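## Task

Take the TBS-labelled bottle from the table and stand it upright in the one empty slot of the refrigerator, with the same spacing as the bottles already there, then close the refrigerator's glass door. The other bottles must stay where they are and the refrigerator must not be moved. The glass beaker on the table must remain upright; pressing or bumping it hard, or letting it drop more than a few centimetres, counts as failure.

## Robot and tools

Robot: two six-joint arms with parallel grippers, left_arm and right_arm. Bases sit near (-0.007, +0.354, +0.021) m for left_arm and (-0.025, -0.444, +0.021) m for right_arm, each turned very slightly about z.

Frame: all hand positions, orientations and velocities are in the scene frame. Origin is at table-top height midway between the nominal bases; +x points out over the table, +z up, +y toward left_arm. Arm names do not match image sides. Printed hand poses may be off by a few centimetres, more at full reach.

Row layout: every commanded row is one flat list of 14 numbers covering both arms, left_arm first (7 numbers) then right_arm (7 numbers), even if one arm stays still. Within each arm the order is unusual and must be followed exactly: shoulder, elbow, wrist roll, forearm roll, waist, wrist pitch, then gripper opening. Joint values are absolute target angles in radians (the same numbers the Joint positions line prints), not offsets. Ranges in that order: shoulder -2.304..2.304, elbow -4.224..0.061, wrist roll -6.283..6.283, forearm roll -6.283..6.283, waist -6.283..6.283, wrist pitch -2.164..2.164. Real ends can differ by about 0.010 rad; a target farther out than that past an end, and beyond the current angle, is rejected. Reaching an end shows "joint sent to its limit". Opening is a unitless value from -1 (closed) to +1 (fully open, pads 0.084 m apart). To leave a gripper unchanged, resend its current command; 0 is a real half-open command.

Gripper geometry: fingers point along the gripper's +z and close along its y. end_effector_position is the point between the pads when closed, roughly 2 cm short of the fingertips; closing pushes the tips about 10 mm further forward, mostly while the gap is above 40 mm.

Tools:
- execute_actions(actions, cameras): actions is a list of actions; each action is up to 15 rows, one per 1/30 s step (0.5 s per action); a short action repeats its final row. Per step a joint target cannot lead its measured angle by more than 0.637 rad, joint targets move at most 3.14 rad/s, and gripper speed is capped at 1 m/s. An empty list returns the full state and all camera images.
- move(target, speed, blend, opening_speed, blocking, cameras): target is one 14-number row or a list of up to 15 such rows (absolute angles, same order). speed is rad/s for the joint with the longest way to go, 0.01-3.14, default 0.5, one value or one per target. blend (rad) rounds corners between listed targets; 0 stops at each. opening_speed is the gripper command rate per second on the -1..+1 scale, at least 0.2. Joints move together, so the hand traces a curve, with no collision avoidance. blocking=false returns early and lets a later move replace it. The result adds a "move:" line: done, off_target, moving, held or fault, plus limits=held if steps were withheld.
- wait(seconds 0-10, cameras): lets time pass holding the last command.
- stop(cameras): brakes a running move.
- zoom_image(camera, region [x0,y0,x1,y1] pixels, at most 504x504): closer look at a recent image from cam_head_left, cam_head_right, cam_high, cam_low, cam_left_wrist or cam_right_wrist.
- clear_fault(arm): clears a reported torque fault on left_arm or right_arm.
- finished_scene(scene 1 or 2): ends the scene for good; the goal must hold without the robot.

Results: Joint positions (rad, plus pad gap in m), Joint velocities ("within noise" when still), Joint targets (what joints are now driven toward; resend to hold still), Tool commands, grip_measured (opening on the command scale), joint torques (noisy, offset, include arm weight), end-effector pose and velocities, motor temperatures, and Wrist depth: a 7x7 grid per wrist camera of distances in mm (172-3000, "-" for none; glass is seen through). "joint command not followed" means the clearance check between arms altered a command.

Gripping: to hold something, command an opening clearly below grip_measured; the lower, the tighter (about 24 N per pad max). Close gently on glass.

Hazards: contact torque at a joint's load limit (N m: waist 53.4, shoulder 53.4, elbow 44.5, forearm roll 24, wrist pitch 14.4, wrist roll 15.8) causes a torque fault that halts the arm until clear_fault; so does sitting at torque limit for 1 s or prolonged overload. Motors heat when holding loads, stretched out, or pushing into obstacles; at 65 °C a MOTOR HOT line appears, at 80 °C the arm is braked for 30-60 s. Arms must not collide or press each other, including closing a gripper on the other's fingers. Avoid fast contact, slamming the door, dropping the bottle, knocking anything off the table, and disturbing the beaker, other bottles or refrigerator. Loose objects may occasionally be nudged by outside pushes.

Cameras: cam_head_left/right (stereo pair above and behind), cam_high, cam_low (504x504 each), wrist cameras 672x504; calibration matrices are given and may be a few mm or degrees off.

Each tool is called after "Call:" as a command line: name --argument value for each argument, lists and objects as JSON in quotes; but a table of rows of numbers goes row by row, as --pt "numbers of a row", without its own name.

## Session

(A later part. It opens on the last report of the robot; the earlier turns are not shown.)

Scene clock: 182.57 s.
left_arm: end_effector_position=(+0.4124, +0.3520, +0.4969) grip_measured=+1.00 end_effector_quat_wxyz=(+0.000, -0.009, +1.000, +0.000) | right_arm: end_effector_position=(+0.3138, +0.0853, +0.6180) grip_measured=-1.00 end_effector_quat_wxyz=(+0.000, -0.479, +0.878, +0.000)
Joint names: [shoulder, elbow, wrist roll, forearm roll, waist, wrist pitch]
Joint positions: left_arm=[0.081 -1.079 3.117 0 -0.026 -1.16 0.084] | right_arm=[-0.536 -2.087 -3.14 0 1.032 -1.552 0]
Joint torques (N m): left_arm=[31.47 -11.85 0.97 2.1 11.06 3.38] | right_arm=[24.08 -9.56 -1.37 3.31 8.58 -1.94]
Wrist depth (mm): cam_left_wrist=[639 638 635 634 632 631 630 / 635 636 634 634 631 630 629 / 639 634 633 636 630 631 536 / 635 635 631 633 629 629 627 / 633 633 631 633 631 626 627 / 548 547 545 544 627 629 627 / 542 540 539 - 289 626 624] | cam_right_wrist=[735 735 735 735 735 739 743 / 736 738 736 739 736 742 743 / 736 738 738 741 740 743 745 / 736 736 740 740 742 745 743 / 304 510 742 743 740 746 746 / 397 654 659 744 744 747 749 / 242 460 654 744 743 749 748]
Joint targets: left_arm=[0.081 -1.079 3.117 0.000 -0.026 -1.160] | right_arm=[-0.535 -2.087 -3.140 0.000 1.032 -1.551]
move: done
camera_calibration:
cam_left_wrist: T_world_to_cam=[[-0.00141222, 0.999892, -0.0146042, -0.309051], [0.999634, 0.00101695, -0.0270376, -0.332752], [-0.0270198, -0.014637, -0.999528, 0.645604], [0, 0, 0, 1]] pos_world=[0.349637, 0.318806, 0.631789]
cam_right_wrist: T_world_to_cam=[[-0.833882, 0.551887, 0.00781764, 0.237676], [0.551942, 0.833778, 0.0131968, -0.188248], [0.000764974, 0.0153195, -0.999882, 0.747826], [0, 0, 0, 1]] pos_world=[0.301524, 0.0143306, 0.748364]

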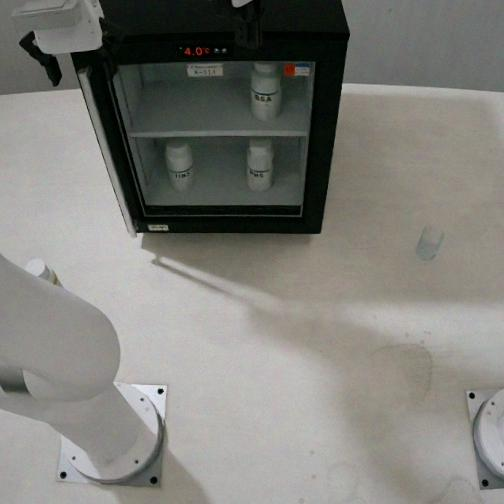

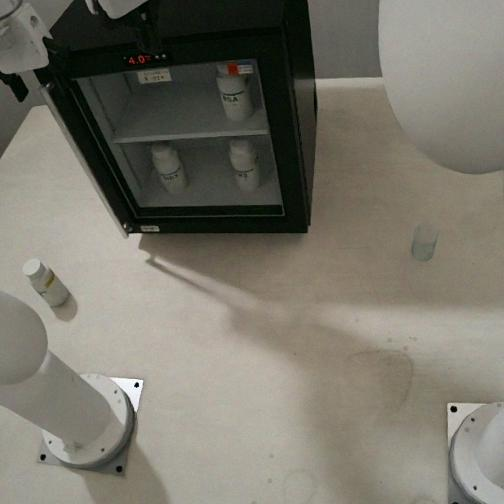

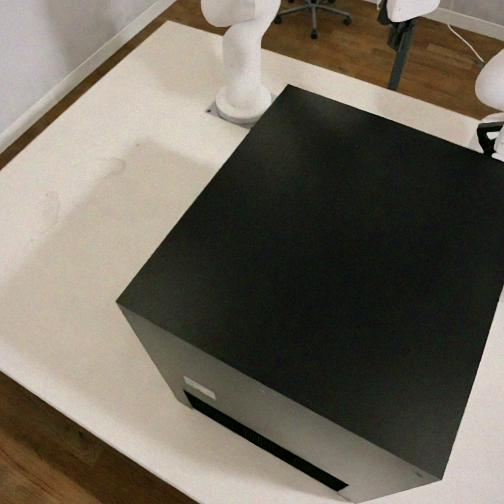

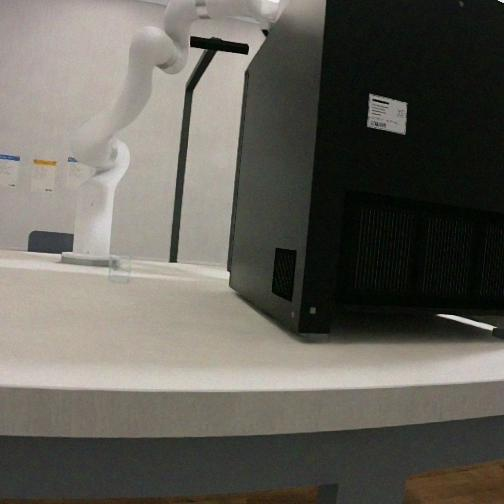

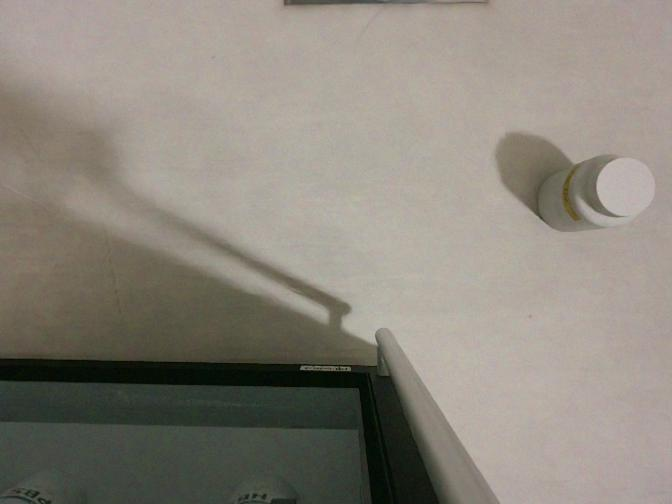

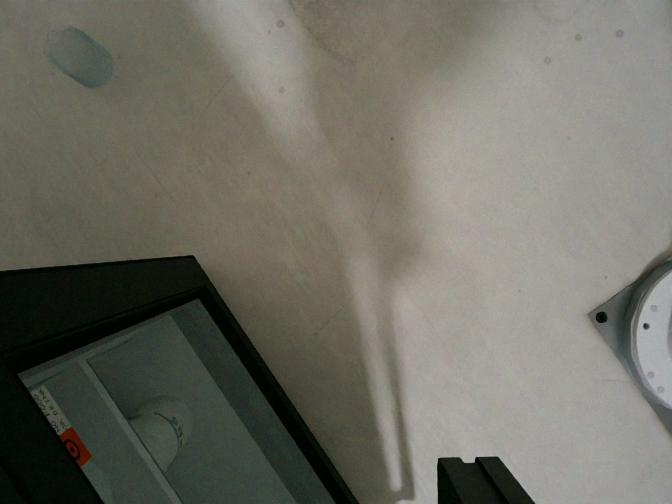

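Call:
move --target '[0.0805,-1.0793,3.117,0,-0.026,-1.1598,-1,-0.5355,-2.087,-3.14,0,1.032,-1.5515,-1]' --opening_speed 1.0

Call:
move --pt "0.2663 -0.921 2.9027 0 -0.066 -1.1873 -1 -0.5355 -2.087 -3.14 0 1.032 -1.5515 -1" --pt "0.4449 -0.796 2.6262 0 -0.168 -1.2409 -1 -0.5355 -2.087 -3.14 0 1.032 -1.5515 -1" --pt "0.5678 -0.7248 2.3375 0 -0.317 -1.2926 -1 -0.5355 -2.087 -3.14 0 1.032 -1.5515 -1" --pt "0.6565 -0.6801 1.9237 0 -0.5737 -1.3366 -1 -0.5355 -2.087 -3.14 0 1.032 -1.5515 -1" --speed 0.25 --blend 0.02

Call:
move --pt "0.6633 -0.677 1.4557 0 -0.8846 -1.3403 -1 -0.5355 -2.087 -3.14 0 1.032 -1.5515 -1" --pt "0.5852 -0.7156 1.03 0 -1.1533 -1.3008 -1 -0.5355 -2.087 -3.14 0 1.032 -1.5515 -1" --pt "0.4339 -0.8034 0.6642 0 -1.3445 -1.2373 -1 -0.5355 -2.087 -3.14 0 1.032 -1.5515 -1" --pt "0.2545 -0.9304 0.3929 0 -1.4413 -1.1849 -1 -0.5355 -2.087 -3.14 0 1.032 -1.5515 -1" --pt "0.1241 -1.0395 0.2398 0 -1.4722 -1.1636 -1 -0.5355 -2.087 -3.14 0 1.032 -1.5515 -1" --speed 0.35 --blend 0.03 --cameras '["cam_right_wrist","cam_head_left","cam_head_right"]'

Scene clock: 190.40 s.
left_arm: end_effector_position=(+0.4124, +0.3522, +0.4968) grip_measured=-0.67 end_effector_quat_wxyz=(+0.000, -0.009, +1.000, +0.000) | right_arm: end_effector_position=(+0.3138, +0.0853, +0.6180) grip_measured=-1.00 end_effector_quat_wxyz=(+0.000, -0.479, +0.878, +0.000)
Joint names: [shoulder, elbow, wrist roll, forearm roll, waist, wrist pitch]
Joint positions: left_arm=[0.081 -1.079 3.117 0 -0.026 -1.16 0.015] | right_arm=[-0.535 -2.087 -3.14 0 1.032 -1.552 0]
Joint torques (N m): left_arm=[28.12 -13.15 0.94 -2.75 -4.89 3.2] | right_arm=[42.79 -10.39 -1.38 -1.37 7.28 -0.2]
Wrist depth (mm): cam_left_wrist=[636 636 635 635 630 632 631 / 638 635 632 634 631 629 629 / 634 635 633 631 627 627 531 / 633 631 634 630 626 626 626 / 632 631 632 627 631 625 627 / 546 547 545 544 629 628 626 / 541 542 542 - 290 625 624] | cam_right_wrist=[734 735 739 739 736 740 740 / 736 733 739 742 740 740 742 / 738 739 739 740 740 747 739 / 739 739 736 739 743 744 742 / 304 512 739 743 744 745 747 / 396 653 656 743 747 748 749 / 242 459 654 746 744 747 747]
Joint targets: left_arm=[0.081 -1.079 3.117 0.000 -0.026 -1.160] | right_arm=[-0.535 -2.087 -3.140 0.000 1.032 -1.551]
move: done

Scene clock: 195.70 s.
left_arm: end_effector_position=(+0.1739, +0.2429, +0.4968) grip_measured=-0.67 end_effector_quat_wxyz=(+0.001, -0.326, +0.945, -0.002) | right_arm: end_effector_position=(+0.3138, +0.0853, +0.6180) grip_measured=-1.00 end_effector_quat_wxyz=(+0.000, -0.479, +0.878, +0.000)
Joint names: [shoulder, elbow, wrist roll, forearm roll, waist, wrist pitch]
Joint positions: left_arm=[0.656 -0.68 1.924 0 -0.574 -1.332 0.015] | right_arm=[-0.535 -2.087 -3.14 0 1.032 -1.552 0]
Joint torques (N m): left_arm=[15.12 -1.57 -0.83 4.11 -8.69 -19.52] | right_arm=[42.4 -10.61 -1.21 -4.39 7.99 1.56]
Wrist depth (mm): cam_left_wrist=[641 637 636 633 631 628 628 / 640 636 633 631 630 628 628 / 637 637 634 632 632 598 441 / 639 636 633 631 630 595 426 / 637 634 631 631 629 606 512 / 547 548 545 544 629 625 626 / 635 633 631 - 291 624 624] | cam_right_wrist=[734 732 732 741 736 740 740 / 735 736 735 739 742 743 745 / 736 735 741 742 741 739 746 / 357 549 740 738 739 746 747 / 227 406 691 664 743 740 744 / 212 213 220 741 746 657 576 / 213 213 213 214 243 521 439]
Joint targets: left_arm=[0.656 -0.680 1.924 0.000 -0.574 -1.337] | right_arm=[-0.535 -2.087 -3.140 0.000 1.032 -1.551]
move: done

Scene clock: 201.07 s.
left_arm: end_effector_position=(+0.0411, -0.0449, +0.4969) grip_measured=-0.67 end_effector_quat_wxyz=(+0.000, -0.663, +0.749, +0.000) | right_arm: end_effector_position=(+0.3138, +0.0853, +0.6180) grip_measured=-1.00 end_effector_quat_wxyz=(+0.000, -0.479, +0.878, +0.000)
Joint names: [shoulder, elbow, wrist roll, forearm roll, waist, wrist pitch]
Joint positions: left_arm=[0.124 -1.039 0.24 0 -1.472 -1.164 0.015] | right_arm=[-0.535 -2.087 -3.14 0 1.032 -1.551 0]
Joint torques (N m): left_arm=[3.16 -24.59 -0.88 -7.52 -22.83 1.06] | right_arm=[43 -10.16 -1.17 -3.45 6.97 2]
Wrist depth (mm): cam_left_wrist=[634 638 636 634 633 631 633 / 638 636 633 634 633 631 629 / 636 635 633 631 631 629 627 / 637 632 633 630 629 633 629 / 634 634 634 630 630 629 626 / 546 544 545 545 628 626 629 / 629 630 630 - 627 624 624] | cam_right_wrist=[733 735 - 212 212 213 228 / 738 212 212 212 213 609 743 / 212 212 213 655 742 742 746 / 212 246 655 739 742 742 746 / 352 625 743 742 742 743 745 / 453 654 721 746 744 743 746 / 446 458 655 743 742 748 749]
Joint targets: left_arm=[0.124 -1.040 0.240 0.000 -1.472 -1.164] | right_arm=[-0.535 -2.087 -3.140 0.000 1.032 -1.551]
move: done
camera_calibration:
cam_right_wrist: T_world_to_cam=[[-0.833882, 0.551887, 0.00781764, 0.237676], [0.551942, 0.833778, 0.0131968, -0.188248], [0.000764974, 0.0153195, -0.999882, 0.747826], [0, 0, 0, 1]] pos_world=[0.301524, 0.0143306, 0.748364]
Images, in order (width x height): cam_head_left 504x504, cam_head_right 504x504, cam_right_wrist 672x504.

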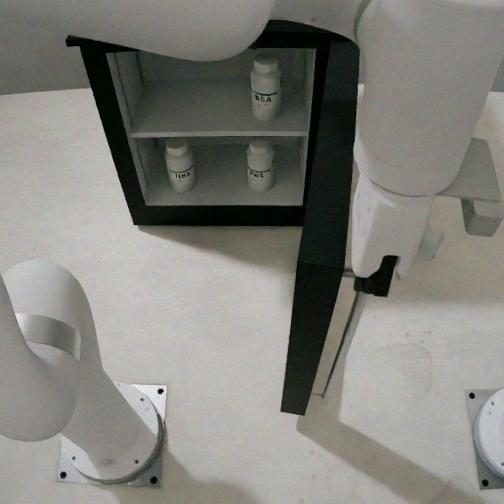

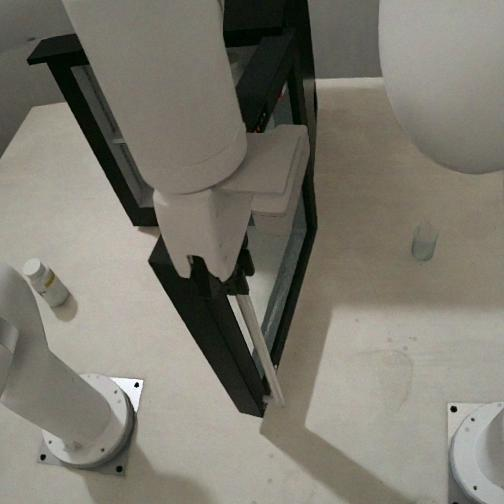

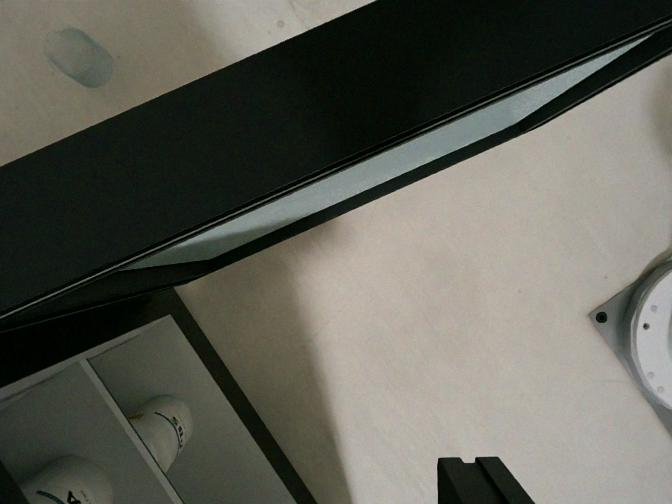

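Call:
move --pt "0.1241 -1.0395 0.2398 0 -1.4722 -1.1636 -1 -0.4695 -1.689 -3.14 0 1.032 -1.2195 -1" --pt "0.1241 -1.0395 0.2398 0 -1.4722 -1.1636 -1 -0.3095 -1.4764 -3.14 0 0.9675 -1.1669 -1" --speed '[0.5,0.2]' --cameras '["cam_right_wrist","cam_head_left"]'

Scene clock: 219.87 s.
left_arm: end_effector_position=(+0.0411, -0.0450, +0.4968) grip_measured=-0.67 end_effector_quat_wxyz=(+0.000, -0.663, +0.748, +0.000) | right_arm: end_effector_position=(+0.3126, +0.0154, +0.4828) grip_measured=-1.00 end_effector_quat_wxyz=(+0.000, -0.451, +0.893, +0.000)
Joint names: [shoulder, elbow, wrist roll, forearm roll, waist, wrist pitch]
Joint positions: left_arm=[0.124 -1.04 0.24 0 -1.472 -1.164 0.015] | right_arm=[-0.31 -1.477 -3.14 0 0.968 -1.167 0]
Joint torques (N m): left_arm=[3.75 -13.16 -0.87 -8.72 -22.95 1.04] | right_arm=[39.28 -11.5 -1.17 -4.07 -5.29 2.07]
Wrist depth (mm): cam_left_wrist=[633 634 634 634 632 632 631 / 635 634 633 633 630 633 632 / 636 634 633 633 631 633 629 / 634 633 631 633 629 632 629 / 631 632 631 630 629 628 627 / 547 544 544 544 630 626 627 / 632 630 627 - 627 628 625] | cam_right_wrist=[602 603 604 - - - - / 603 602 - - - - - / - - - - - - - / - - - - - - - / - - - - - - - / - - - - - - - / - - - - - - 615]
Joint targets: left_arm=[0.124 -1.040 0.240 0.000 -1.472 -1.164] | right_arm=[-0.309 -1.476 -3.140 0.000 0.967 -1.167]
move: done
camera_calibration:
cam_right_wrist: T_world_to_cam=[[-0.796638, 0.604405, 0.00786411, 0.263845], [0.604454, 0.796531, 0.0131875, -0.143428], [0.00170661, 0.0152592, -0.999882, 0.61342], [0, 0, 0, 1]] pos_world=[0.295838, -0.0545846, 0.613164]
Images, in order (width x height): cam_head_left 504x504, cam_right_wrist 672x504.

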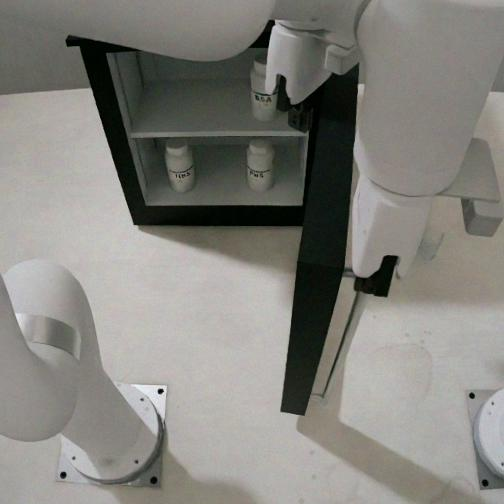

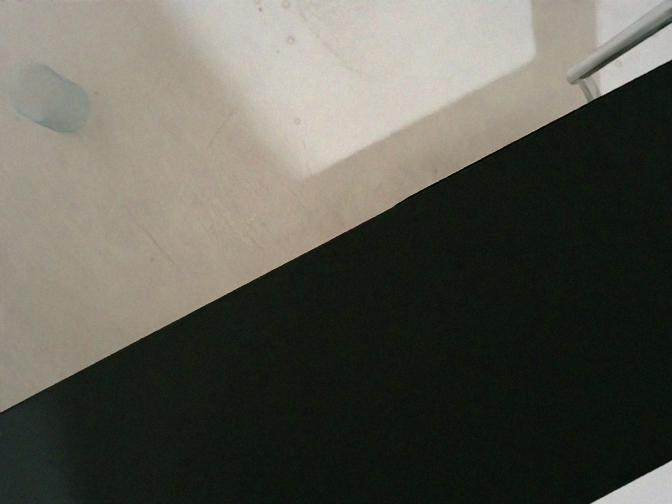

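Good. Release slowly with the left, move over to M.

Call:
move --pt "0.1241 -1.0395 0.2398 0 -1.4722 -1.1636 0.3 -0.3095 -1.4764 -3.14 0 0.9675 -1.1669 -1" --pt "0.1029 -1.3325 0.2398 0 -1.4722 -1.4354 0.3 -0.3095 -1.4764 -3.14 0 0.9675 -1.1669 -1" --pt "0.4834 -1.0495 0.2398 0 -1.4722 -1.5329 0.3 -0.3095 -1.4764 -3.14 0 0.9675 -1.1669 -1" --pt "0.4834 -1.0495 -0.2537 0 -0.4 -1.5329 0.3 -0.3095 -1.4764 -3.14 0 0.9675 -1.1669 -1" --pt "0.0744 -0.5059 -0.2537 0 -0.529 -0.5803 1 -0.3095 -1.4764 -3.14 0 0.9675 -1.1669 -1" --speed '[0.5,0.4,0.5,0.9,0.7]' --cameras '["cam_right_wrist","cam_head_left","cam_left_wrist"]'

Scene clock: 229.97 s.
left_arm: end_effector_position=(+0.2815, +0.1937, +0.2557) grip_measured=+1.00 end_effector_quat_wxyz=(+0.000, +0.992, -0.127, +0.000) | right_arm: end_effector_position=(+0.3126, +0.0154, +0.4828) grip_measured=-1.00 end_effector_quat_wxyz=(+0.000, -0.451, +0.893, +0.000)
Joint names: [shoulder, elbow, wrist roll, forearm roll, waist, wrist pitch]
Joint positions: left_arm=[0.074 -0.506 -0.254 0 -0.529 -0.58 0.084] | right_arm=[-0.309 -1.476 -3.14 0 0.967 -1.167 0]
Joint torques (N m): left_arm=[4.52 -9.55 -0.92 1.23 -10.18 3.55] | right_arm=[13.23 -12.17 -0.94 -2.52 -4.38 -2.44]
Wrist depth (mm): cam_left_wrist=[307 329 363 390 390 389 387 / 392 391 391 389 389 388 389 / 391 389 390 389 390 388 388 / 390 390 389 388 389 387 387 / 389 390 389 387 387 387 387 / 390 389 388 389 388 388 385 / 389 388 388 389 387 386 387] | cam_right_wrist=[600 603 604 - - - - / 603 605 - - - - - / - - - - - - - / - - - - - - - / - - - - - - - / - - - - - - - / - - - - - - 614]
Joint targets: left_arm=[0.074 -0.506 -0.254 0.000 -0.529 -0.580] | right_arm=[-0.309 -1.476 -3.140 0.000 0.968 -1.167]
move: done
camera_calibration:
cam_left_wrist: T_world_to_cam=[[-0.269134, -0.962992, -0.0146187, 0.301228], [-0.962635, 0.269446, -0.0270857, 0.292144], [0.0300222, 0.00678277, -0.999526, 0.378451], [0, 0, 0, 1]] pos_world=[0.350937, 0.208797, 0.390588]
cam_right_wrist: T_world_to_cam=[[-0.79659, 0.604468, 0.00786538, 0.263894], [0.604517, 0.796483, 0.0131867, -0.14337], [0.00170629, 0.0152591, -0.999882, 0.613422], [0, 0, 0, 1]] pos_world=[0.295838, -0.0546844, 0.613164]
Images, in order (width x height): cam_head_left 504x504, cam_left_wrist 672x504, cam_right_wrist 672x504.

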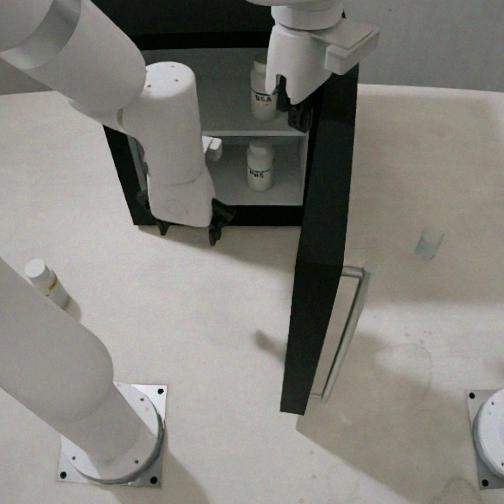

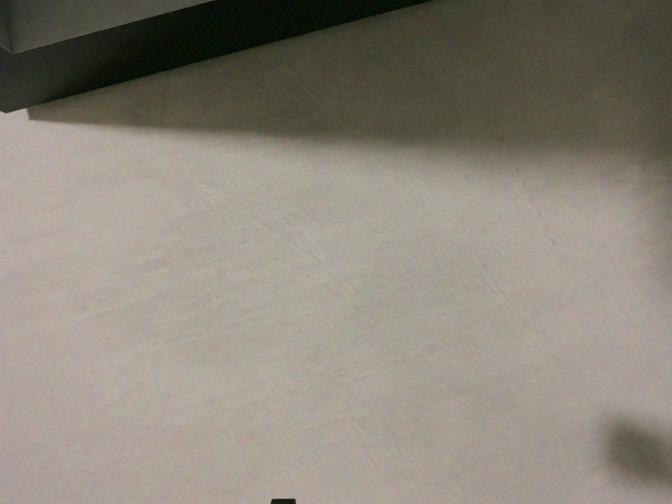

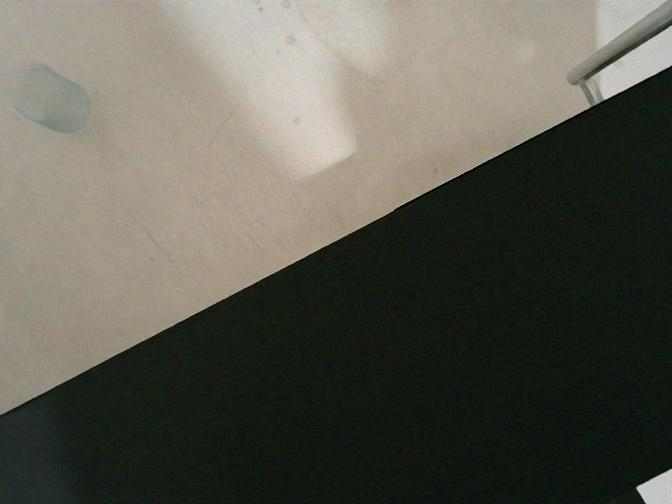

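Door holds. Reorient and go to P.

Call:
move --pt "0.0744 -0.5059 -0.2537 -1.998 -0.529 1.1867 1 -0.3095 -1.4764 -3.14 0 0.9675 -1.1669 -1" --pt "-0.8767 -0.607 -0.2537 -1.998 -0.529 1.1867 1 -0.3095 -1.4764 -3.14 0 0.9675 -1.1669 -1" --speed '[0.8,0.5]' --cameras '["cam_head_right","cam_head_left","cam_left_wrist"]'

Scene clock: 237.27 s.
left_arm: end_effector_position=(+0.2824, +0.4295, +0.1209) grip_measured=+1.00 end_effector_quat_wxyz=(-0.430, +0.561, +0.561, +0.431) | right_arm: end_effector_position=(+0.3126, +0.0154, +0.4828) grip_measured=-1.00 end_effector_quat_wxyz=(+0.000, -0.451, +0.893, +0.000)
Joint names: [shoulder, elbow, wrist roll, forearm roll, waist, wrist pitch]
Joint positions: left_arm=[-0.877 -0.607 -0.254 -1.998 -0.529 1.187 0.084] | right_arm=[-0.31 -1.476 -3.14 0 0.967 -1.167 0]
Joint torques (N m): left_arm=[21 -10.39 -0.82 -1.42 -9.47 4.64] | right_arm=[12.48 -12.89 -1.13 -2.21 -5.52 -2.49]
Wrist depth (mm): cam_left_wrist=[- - - - - - - / - - - - - - - / - - - - - - - / - - - - - - - / 649 647 646 703 638 584 632 / 480 476 474 - 215 439 467 / 397 397 394 230 214 227 391] | cam_right_wrist=[602 603 604 - - - - / 603 603 - - - - - / - - - - - - - / - - - - - - - / - - - - - - - / - - - - - - - / - - - - - - 389]
Joint targets: left_arm=[-0.877 -0.607 -0.254 -1.998 -0.529 1.187] | right_arm=[-0.309 -1.476 -3.140 0.000 0.968 -1.167]
move: done
camera_calibration:
cam_left_wrist: T_world_to_cam=[[0.999747, 0.00910004, -0.0205476, -0.248578], [-0.0178684, -0.232608, -0.972406, 0.289002], [-0.0136285, 0.972528, -0.232386, -0.253076], [0, 0, 0, 1]] pos_world=[0.25023, 0.315609, 0.217108]
Images, in order (width x height): cam_head_left 504x504, cam_head_right 504x504, cam_left_wrist 672x504.

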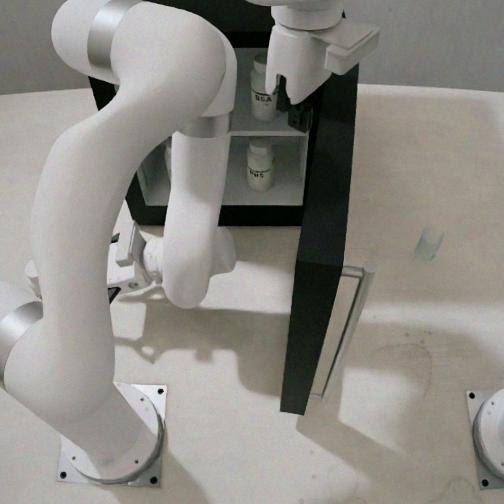

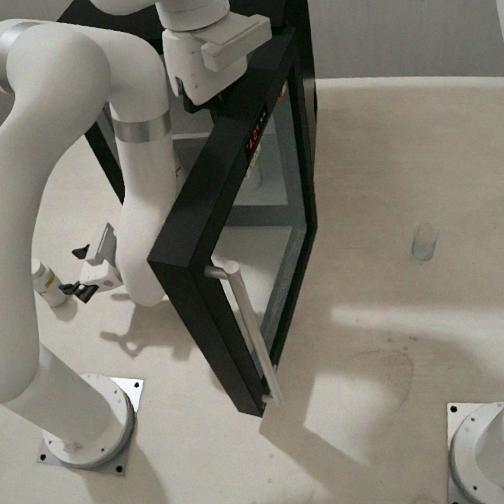

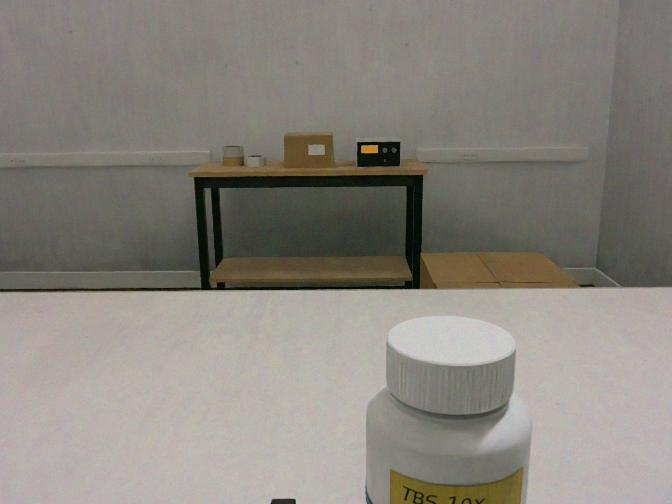

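Call:
move --pt "-0.9407 -0.6022 -0.3411 -1.8045 -0.3597 1.2125 1 -0.3095 -1.4764 -3.14 0 0.9675 -1.1669 -1" --pt "-0.9914 -0.5974 -0.4083 -1.612 -0.177 1.2697 1 -0.3095 -1.4764 -3.14 0 0.9675 -1.1669 -1" --speed 0.2 --blend 0.01 --cameras '["cam_head_right","cam_left_wrist"]'

Scene clock: 251.30 s.
left_arm: end_effector_position=(+0.2911, +0.5435, +0.0846) grip_measured=+1.00 end_effector_quat_wxyz=(-0.430, +0.561, +0.561, +0.431) | right_arm: end_effector_position=(+0.3126, +0.0154, +0.4827) grip_measured=-1.00 end_effector_quat_wxyz=(+0.000, -0.451, +0.893, +0.000)
Joint names: [shoulder, elbow, wrist roll, forearm roll, waist, wrist pitch]
Joint positions: left_arm=[-0.991 -0.597 -0.408 -1.612 -0.177 1.27 0.084] | right_arm=[-0.31 -1.476 -3.14 0 0.967 -1.167 0]
Joint torques (N m): left_arm=[33.06 -1.36 -0.82 1.07 21.01 5.81] | right_arm=[29.81 -13.22 -1.01 -1.51 -4.5 -1.14]
Wrist depth (mm): cam_left_wrist=[- - - - - - - / - - - - - - - / - - - - - - - / - - - - - 2771 - / 502 500 541 537 533 530 486 / 400 428 - - - - 391 / 333 314 - - - - 326] | cam_right_wrist=[- - - - - - - / - - - - - - - / - - - - - - - / - - - - - - - / - - - - - - - / - - - - - - 611 / - - - - - 613 610]
Joint targets: left_arm=[-0.991 -0.597 -0.408 -1.612 -0.177 1.270] | right_arm=[-0.309 -1.476 -3.140 0.000 0.968 -1.167]
move: done
camera_calibration:
cam_left_wrist: T_world_to_cam=[[0.999748, 0.00888517, -0.0205942, -0.258959], [-0.0179666, -0.232392, -0.972456, 0.28022], [-0.0134264, 0.972582, -0.232174, -0.372398], [0, 0, 0, 1]] pos_world=[0.258929, 0.42961, 0.180707]
Images, in order (width x height): cam_head_right 504x504, cam_left_wrist 672x504.

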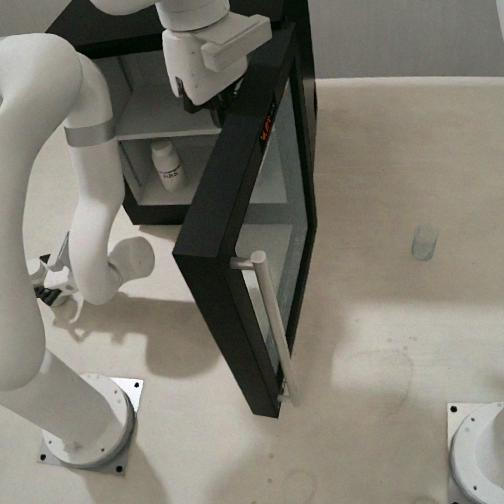

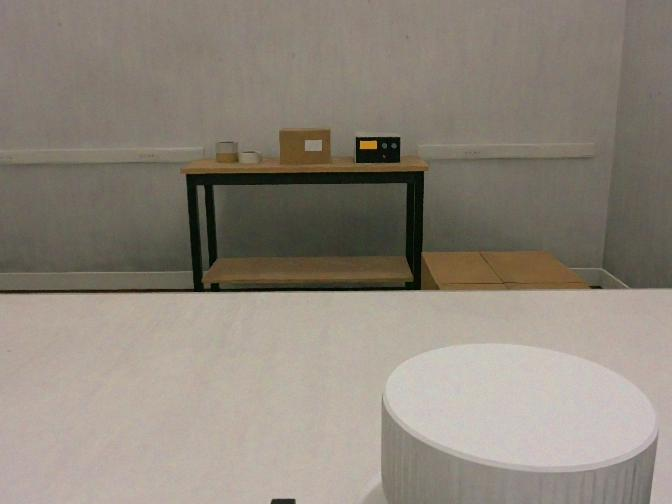

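Call:
move --target '[-0.9914,-0.5974,-0.4083,-1.612,-0.177,1.2697,-0.2,-0.3095,-1.4764,-3.14,0,0.9675,-1.1669,-1]' --opening_speed 0.8 --cameras '["cam_left_wrist"]'

Scene clock: 255.10 s.
left_arm: end_effector_position=(+0.2911, +0.5436, +0.0846) grip_measured=+0.39 end_effector_quat_wxyz=(-0.430, +0.561, +0.561, +0.431) | right_arm: end_effector_position=(+0.3126, +0.0154, +0.4828) grip_measured=-1.00 end_effector_quat_wxyz=(+0.000, -0.451, +0.893, +0.000)
Joint names: [shoulder, elbow, wrist roll, forearm roll, waist, wrist pitch]
Joint positions: left_arm=[-0.991 -0.597 -0.408 -1.612 -0.177 1.27 0.061] | right_arm=[-0.309 -1.476 -3.14 0 0.967 -1.167 0]
Joint torques (N m): left_arm=[33.04 -3.6 -0.89 0.87 18.12 3.68] | right_arm=[38.06 -14.33 -0.94 -1.51 -2.94 1.72]
Wrist depth (mm): cam_left_wrist=[- - - - - - - / - - - - - - - / - - - - - - - / - - - - - 2782 - / 545 498 541 538 534 533 486 / 400 426 - - - - 391 / 333 314 - - - - 309] | cam_right_wrist=[- - - - - - - / - - - - - - - / - - - - - - - / - - - - - - - / - - - - - - - / - - - - - - 615 / - - - - - 611 614]
Joint targets: left_arm=[-0.991 -0.597 -0.408 -1.612 -0.177 1.270] | right_arm=[-0.309 -1.476 -3.140 0.000 0.968 -1.167]
move: done
camera_calibration:
cam_left_wrist: T_world_to_cam=[[0.999748, 0.00888533, -0.0205936, -0.25896], [-0.017966, -0.232392, -0.972456, 0.280243], [-0.0134264, 0.972582, -0.232174, -0.372496], [0, 0, 0, 1]] pos_world=[0.258929, 0.42971, 0.180707]
Images, in order (width x height): cam_left_wrist 672x504.

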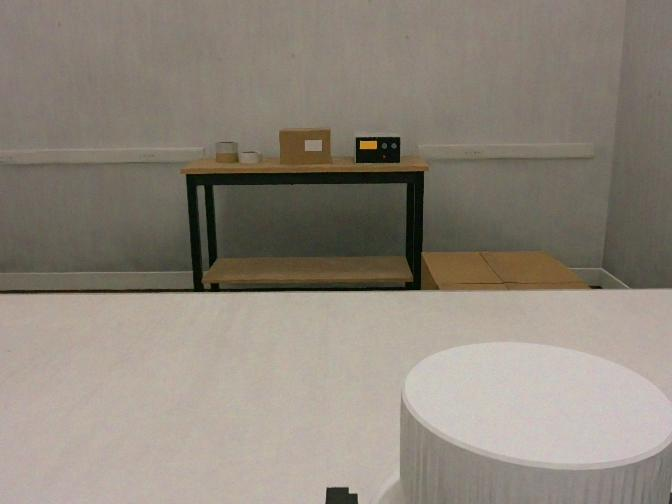

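Call:
move --pt "-0.9914 -0.5974 -0.4083 -1.612 -0.177 1.2697 -0.5 -0.3095 -1.4764 -3.14 0 0.9675 -1.1669 -1" --pt "-0.1957 -0.4481 0.2311 -2.0526 -0.455 1.4211 -0.5 -0.3095 -1.4764 -3.14 0 0.9675 -1.1669 -1" --pt "0.6193 -0.0914 0.5434 -2.2694 -0.7025 1.773 -0.5 -0.3095 -1.4764 -3.14 0 0.9675 -1.1669 -1" --pt "0.6193 -0.0914 0.5998 -0.9896 -0.7025 0.8155 -0.5 -0.3095 -1.4764 -3.14 0 0.9675 -1.1669 -1" --speed '[0.5,0.4,0.6,0.6]' --blend '[0,0.05,0.03,0]' --cameras '["cam_head_right","cam_left_wrist","cam_head_left"]'

Scene clock: 272.73 s.
left_arm: end_effector_position=(+0.1808, +0.4669, +0.4110) grip_measured=+0.39 end_effector_quat_wxyz=(-0.431, +0.554, +0.558, +0.443) | right_arm: end_effector_position=(+0.3126, +0.0154, +0.4828) grip_measured=-1.00 end_effector_quat_wxyz=(+0.000, -0.451, +0.893, +0.000)
Joint names: [shoulder, elbow, wrist roll, forearm roll, waist, wrist pitch]
Joint positions: left_arm=[0.331 -0.217 0.433 -2.193 -0.615 1.649 0.061] | right_arm=[-0.309 -1.476 -3.14 0 0.967 -1.167 0]
Joint torques (N m): left_arm=[-8.11 -24.4 -0.86 2.34 11.32 -0.73] | right_arm=[18.95 -16.28 -0.73 -0.54 -2.76 -1.2]
Wrist depth (mm): cam_left_wrist=[- - - - - - - / - - - - - - - / - - - - - - - / - - - - - - - / - - - - - - - / - - - 2973 - - - / 2595 - - - - - 2050] | cam_right_wrist=[601 601 602 - - - - / 600 602 - - - - - / 604 - - - - - - / - - - - - - - / - - - - - - - / - - - - - - - / - - - - - - 613]
Joint targets: left_arm=[0.331 -0.218 0.433 -2.193 -0.615 1.649] | right_arm=[-0.309 -1.476 -3.140 0.000 0.968 -1.167]
move: held (left_arm; a check stopped the path); path passed 2 of 4 targets; limits=held; left_arm: the forearm roll is farthest, 1.203 rad from its target
joint command not followed: on one or more control steps a check withheld the commanded joint targets of the left arm, and it was not sent them on those steps.
cause: the commanded joint targets, or the way to them, would bring two parts of the arm too close to each other (its gripper and another part of the arm, with the joints along the arm from the shoulder to the wrist roll between them, 18 mm apart when it was first held).
camera_calibration:
cam_left_wrist: T_world_to_cam=[[0.999988, 0.00417232, -0.00245243, -0.146586], [-0.00152034, -0.210262, -0.977644, 0.566676], [-0.0045947, 0.977636, -0.210254, -0.236498], [0, 0, 0, 1]] pos_world=[0.146359, 0.350971, 0.503923]
Images, in order (width x height): cam_head_left 504x504, cam_head_right 504x504, cam_left_wrist 672x504.

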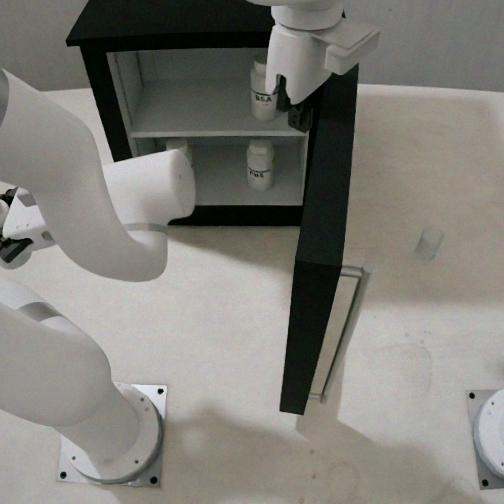

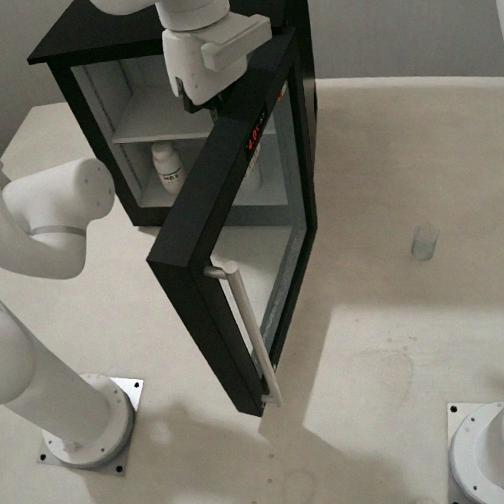

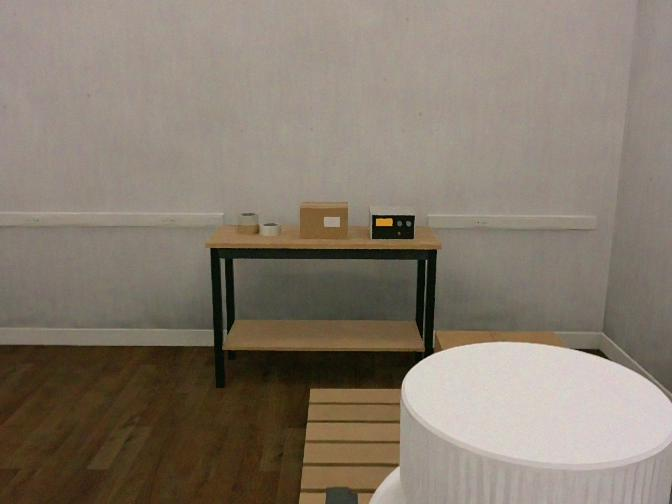

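Call:
move --pt "0.4581 -0.1614 0.6441 -1.616 -0.6697 1.2795 -0.5 -0.3095 -1.4764 -3.14 0 0.9675 -1.1669 -1" --pt "0.6193 -0.0914 0.5998 -0.9896 -0.7025 0.8155 -0.5 -0.3095 -1.4764 -3.14 0 0.9675 -1.1669 -1" --speed 0.5 --blend 0.03 --cameras '["cam_head_right","cam_left_wrist","cam_head_left"]'

Scene clock: 279.50 s.
left_arm: end_effector_position=(+0.3577, +0.2501, +0.4146) grip_measured=+0.39 end_effector_quat_wxyz=(+0.000, +0.793, +0.000, +0.609) | right_arm: end_effector_position=(+0.3126, +0.0154, +0.4828) grip_measured=-1.00 end_effector_quat_wxyz=(+0.000, -0.451, +0.893, +0.000)
Joint names: [shoulder, elbow, wrist roll, forearm roll, waist, wrist pitch]
Joint positions: left_arm=[0.619 -0.091 0.6 -0.99 -0.702 0.816 0.061] | right_arm=[-0.31 -1.476 -3.14 0 0.967 -1.167 0]
Joint torques (N m): left_arm=[11.96 -12.52 -0.89 2.66 -9.71 -0.96] | right_arm=[12.36 -17.96 -0.39 0.1 -1.56 1.32]
Wrist depth (mm): cam_left_wrist=[184 231 231 230 229 229 227 / - 237 237 236 235 235 234 / - 244 266 446 442 444 445 / - 251 314 459 456 457 455 / - 259 313 471 469 467 470 / - 266 - - - - 480 / 889 273 - - - - 382] | cam_right_wrist=[601 602 604 - - - - / 604 602 - - - - - / 604 - - - - - - / - - - - - - - / - - - - - - - / - - - - - - - / - - - - - - 613]
Joint targets: left_arm=[0.619 -0.091 0.600 -0.990 -0.703 0.815] | right_arm=[-0.309 -1.476 -3.140 0.000 0.968 -1.167]
move: done
camera_calibration:
cam_left_wrist: T_world_to_cam=[[0.00898001, -0.999747, -0.0206189, 0.29054], [-0.232488, 0.0179673, -0.972433, 0.54824], [0.972558, 0.0135261, -0.232268, -0.122316], [0, 0, 0, 1]] pos_world=[0.243809, 0.282271, 0.510708]
Images, in order (width x height): cam_head_left 504x504, cam_head_right 504x504, cam_left_wrist 672x504.

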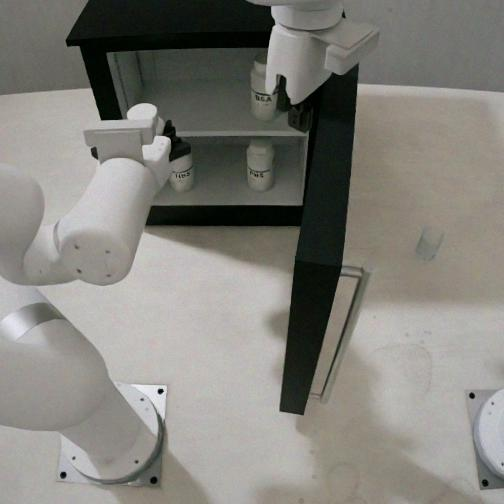

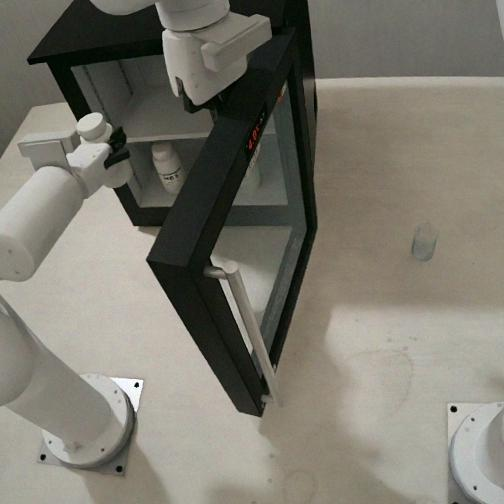

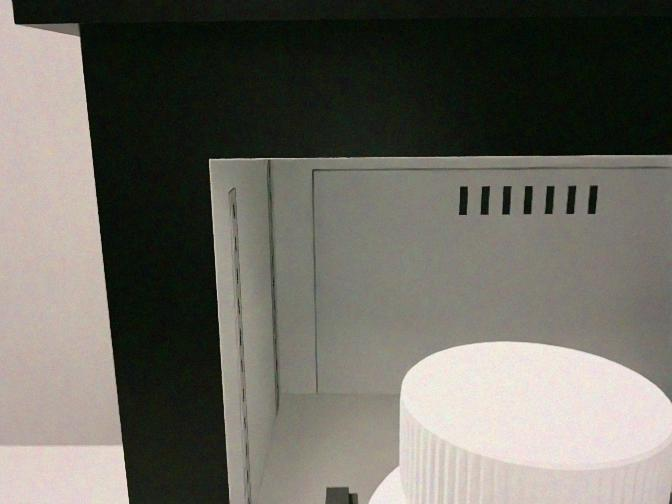

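Call:
move --pt "0.2128 -0.2975 0.2728 -0.5619 -0.4512 0.8571 -0.5 -0.3095 -1.4764 -3.14 0 0.9675 -1.1669 -1" --pt "-0.0592 -0.5451 0.1884 -0.3979 -0.3274 0.8514 -0.5 -0.3095 -1.4764 -3.14 0 0.9675 -1.1669 -1" --speed 0.25 --blend 0.01 --cameras '["cam_head_right","cam_left_wrist","cam_head_left"]'

Scene clock: 294.13 s.
left_arm: end_effector_position=(+0.5675, +0.2471, +0.4047) grip_measured=+0.39 end_effector_quat_wxyz=(+0.000, +0.793, +0.000, +0.609) | right_arm: end_effector_position=(+0.3126, +0.0154, +0.4828) grip_measured=-1.00 end_effector_quat_wxyz=(+0.000, -0.451, +0.893, +0.000)
Joint names: [shoulder, elbow, wrist roll, forearm roll, waist, wrist pitch]
Joint positions: left_arm=[-0.059 -0.545 0.188 -0.398 -0.327 0.851 0.061] | right_arm=[-0.31 -1.476 -3.14 0 0.967 -1.167 0]
Joint torques (N m): left_arm=[10.98 -27.13 -0.9 2.94 10.51 -0.46] | right_arm=[10.34 -18.39 0 1.61 0.17 1.83]
Wrist depth (mm): cam_left_wrist=[- - - - - - - / - - - - - - - / - - - - - - - / - - - - - - - / - - - - - - - / - - - - - - - / - 204 - - - - 262] | cam_right_wrist=[600 601 604 - - - - / 601 602 - - - - - / 603 - - - - - - / - - - - - - - / - - - - - - - / - - - - - - - / - - - - - - 612]
Joint targets: left_arm=[-0.059 -0.545 0.188 -0.398 -0.327 0.851] | right_arm=[-0.309 -1.476 -3.140 0.000 0.968 -1.167]
move: done
camera_calibration:
cam_left_wrist: T_world_to_cam=[[0.008908, -0.99975, -0.0204972, 0.285426], [-0.232486, 0.0178657, -0.972436, 0.587472], [0.972559, 0.0134278, -0.232269, -0.32859], [0, 0, 0, 1]] pos_world=[0.453609, 0.279271, 0.500808]
Images, in order (width x height): cam_head_left 504x504, cam_head_right 504x504, cam_left_wrist 672x504.

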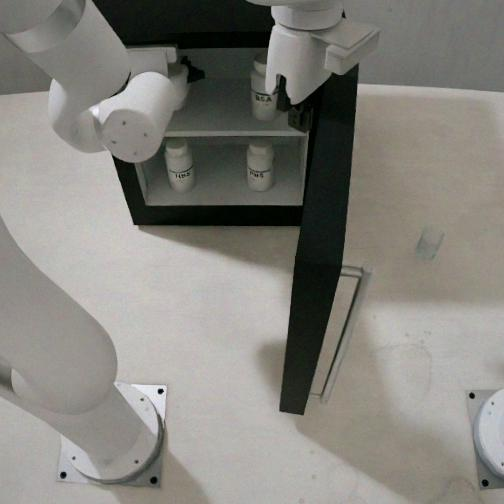

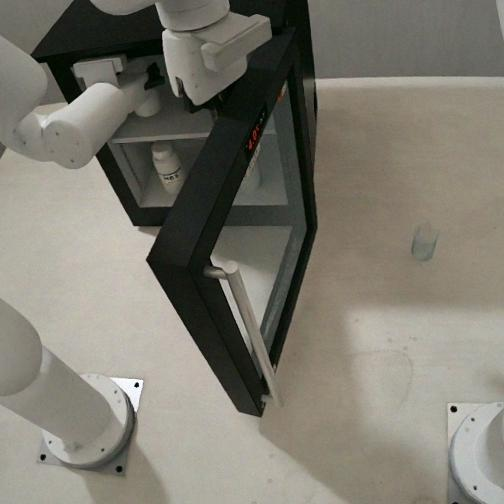

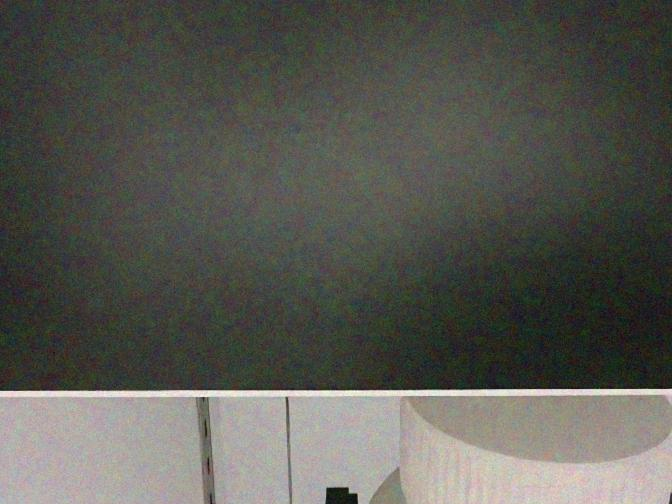

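Call:
move --target '[-0.0963,-0.5363,0.1656,-0.383,-0.3274,0.8939,-0.5,-0.3095,-1.4764,-3.14,0,0.9675,-1.1669,-1]' --speed 0.04 --cameras '["cam_head_right","cam_left_wrist","cam_head_left"]'

Call:
zoom_image --camera "cam_head_right" --region '[60, 40, 210, 190]'

Scene clock: 297.63 s.
left_arm: end_effector_position=(+0.5675, +0.2470, +0.3888) grip_measured=+0.39 end_effector_quat_wxyz=(+0.000, +0.793, +0.000, +0.609) | right_arm: end_effector_position=(+0.3126, +0.0154, +0.4828) grip_measured=-1.00 end_effector_quat_wxyz=(+0.000, -0.451, +0.893, +0.000)
Joint names: [shoulder, elbow, wrist roll, forearm roll, waist, wrist pitch]
Joint positions: left_arm=[-0.096 -0.536 0.166 -0.383 -0.327 0.894 0.061] | right_arm=[-0.31 -1.476 -3.14 0 0.967 -1.167 0]
Joint torques (N m): left_arm=[11.59 -9.93 -1 2.6 10.58 6.66] | right_arm=[12.23 -19.11 0.1 1.25 -0.25 2.01]
Wrist depth (mm): cam_left_wrist=[- - - - - - - / - 207 229 229 228 227 226 / - 204 234 235 234 234 234 / - 205 242 241 240 240 239 / - 205 248 247 247 245 247 / - 205 229 - - - 253 / - 204 - - - - 262] | cam_right_wrist=[603 604 602 - - - - / 605 602 - - - - - / 602 - - - - - - / - - - - - - - / - - - - - - - / - - - - - - - / - - - - - - 614]
Joint targets: left_arm=[-0.096 -0.536 0.166 -0.383 -0.327 0.894] | right_arm=[-0.309 -1.476 -3.140 0.000 0.968 -1.167]
move: done
camera_calibration:
cam_left_wrist: T_world_to_cam=[[0.00876366, -0.999748, -0.0206656, 0.285147], [-0.232391, 0.0180643, -0.972455, 0.571922], [0.972583, 0.0133248, -0.232174, -0.33231], [0, 0, 0, 1]] pos_world=[0.45361, 0.279172, 0.484907]
Images, in order (width x height): cam_head_left 504x504, cam_head_right 504x504, cam_left_wrist 672x504.

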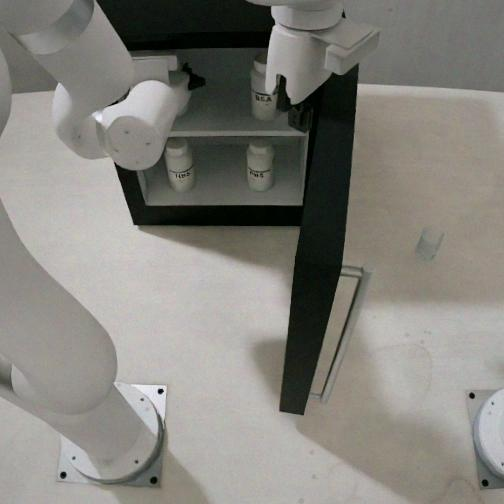

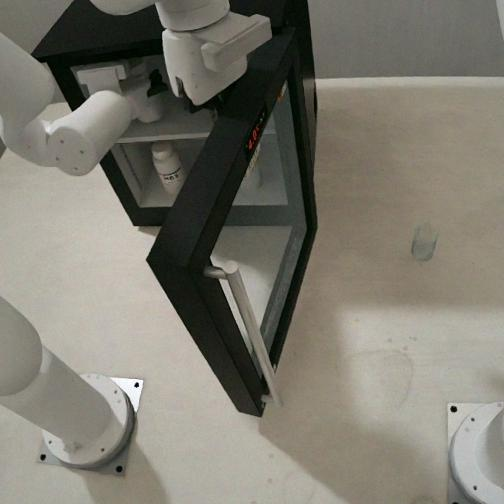

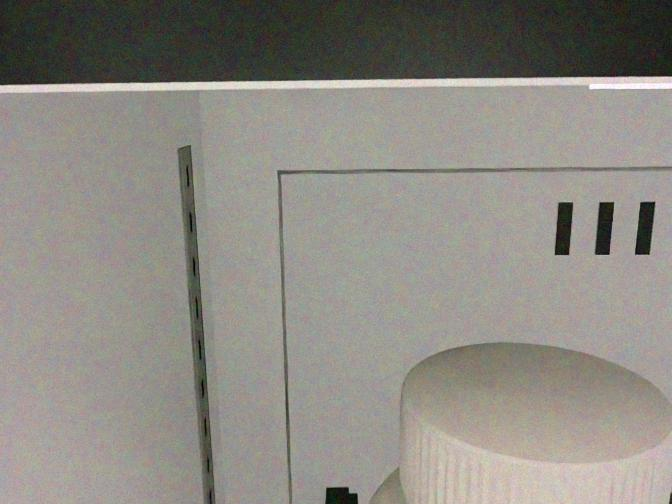

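Scaled by 3.360 from the camera's 504x504 image, which has a finer 720x720 frame.

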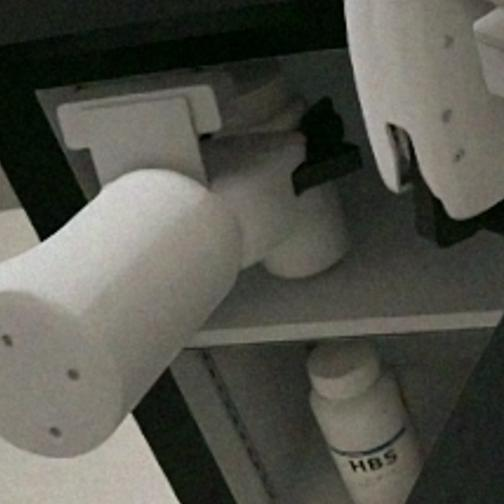

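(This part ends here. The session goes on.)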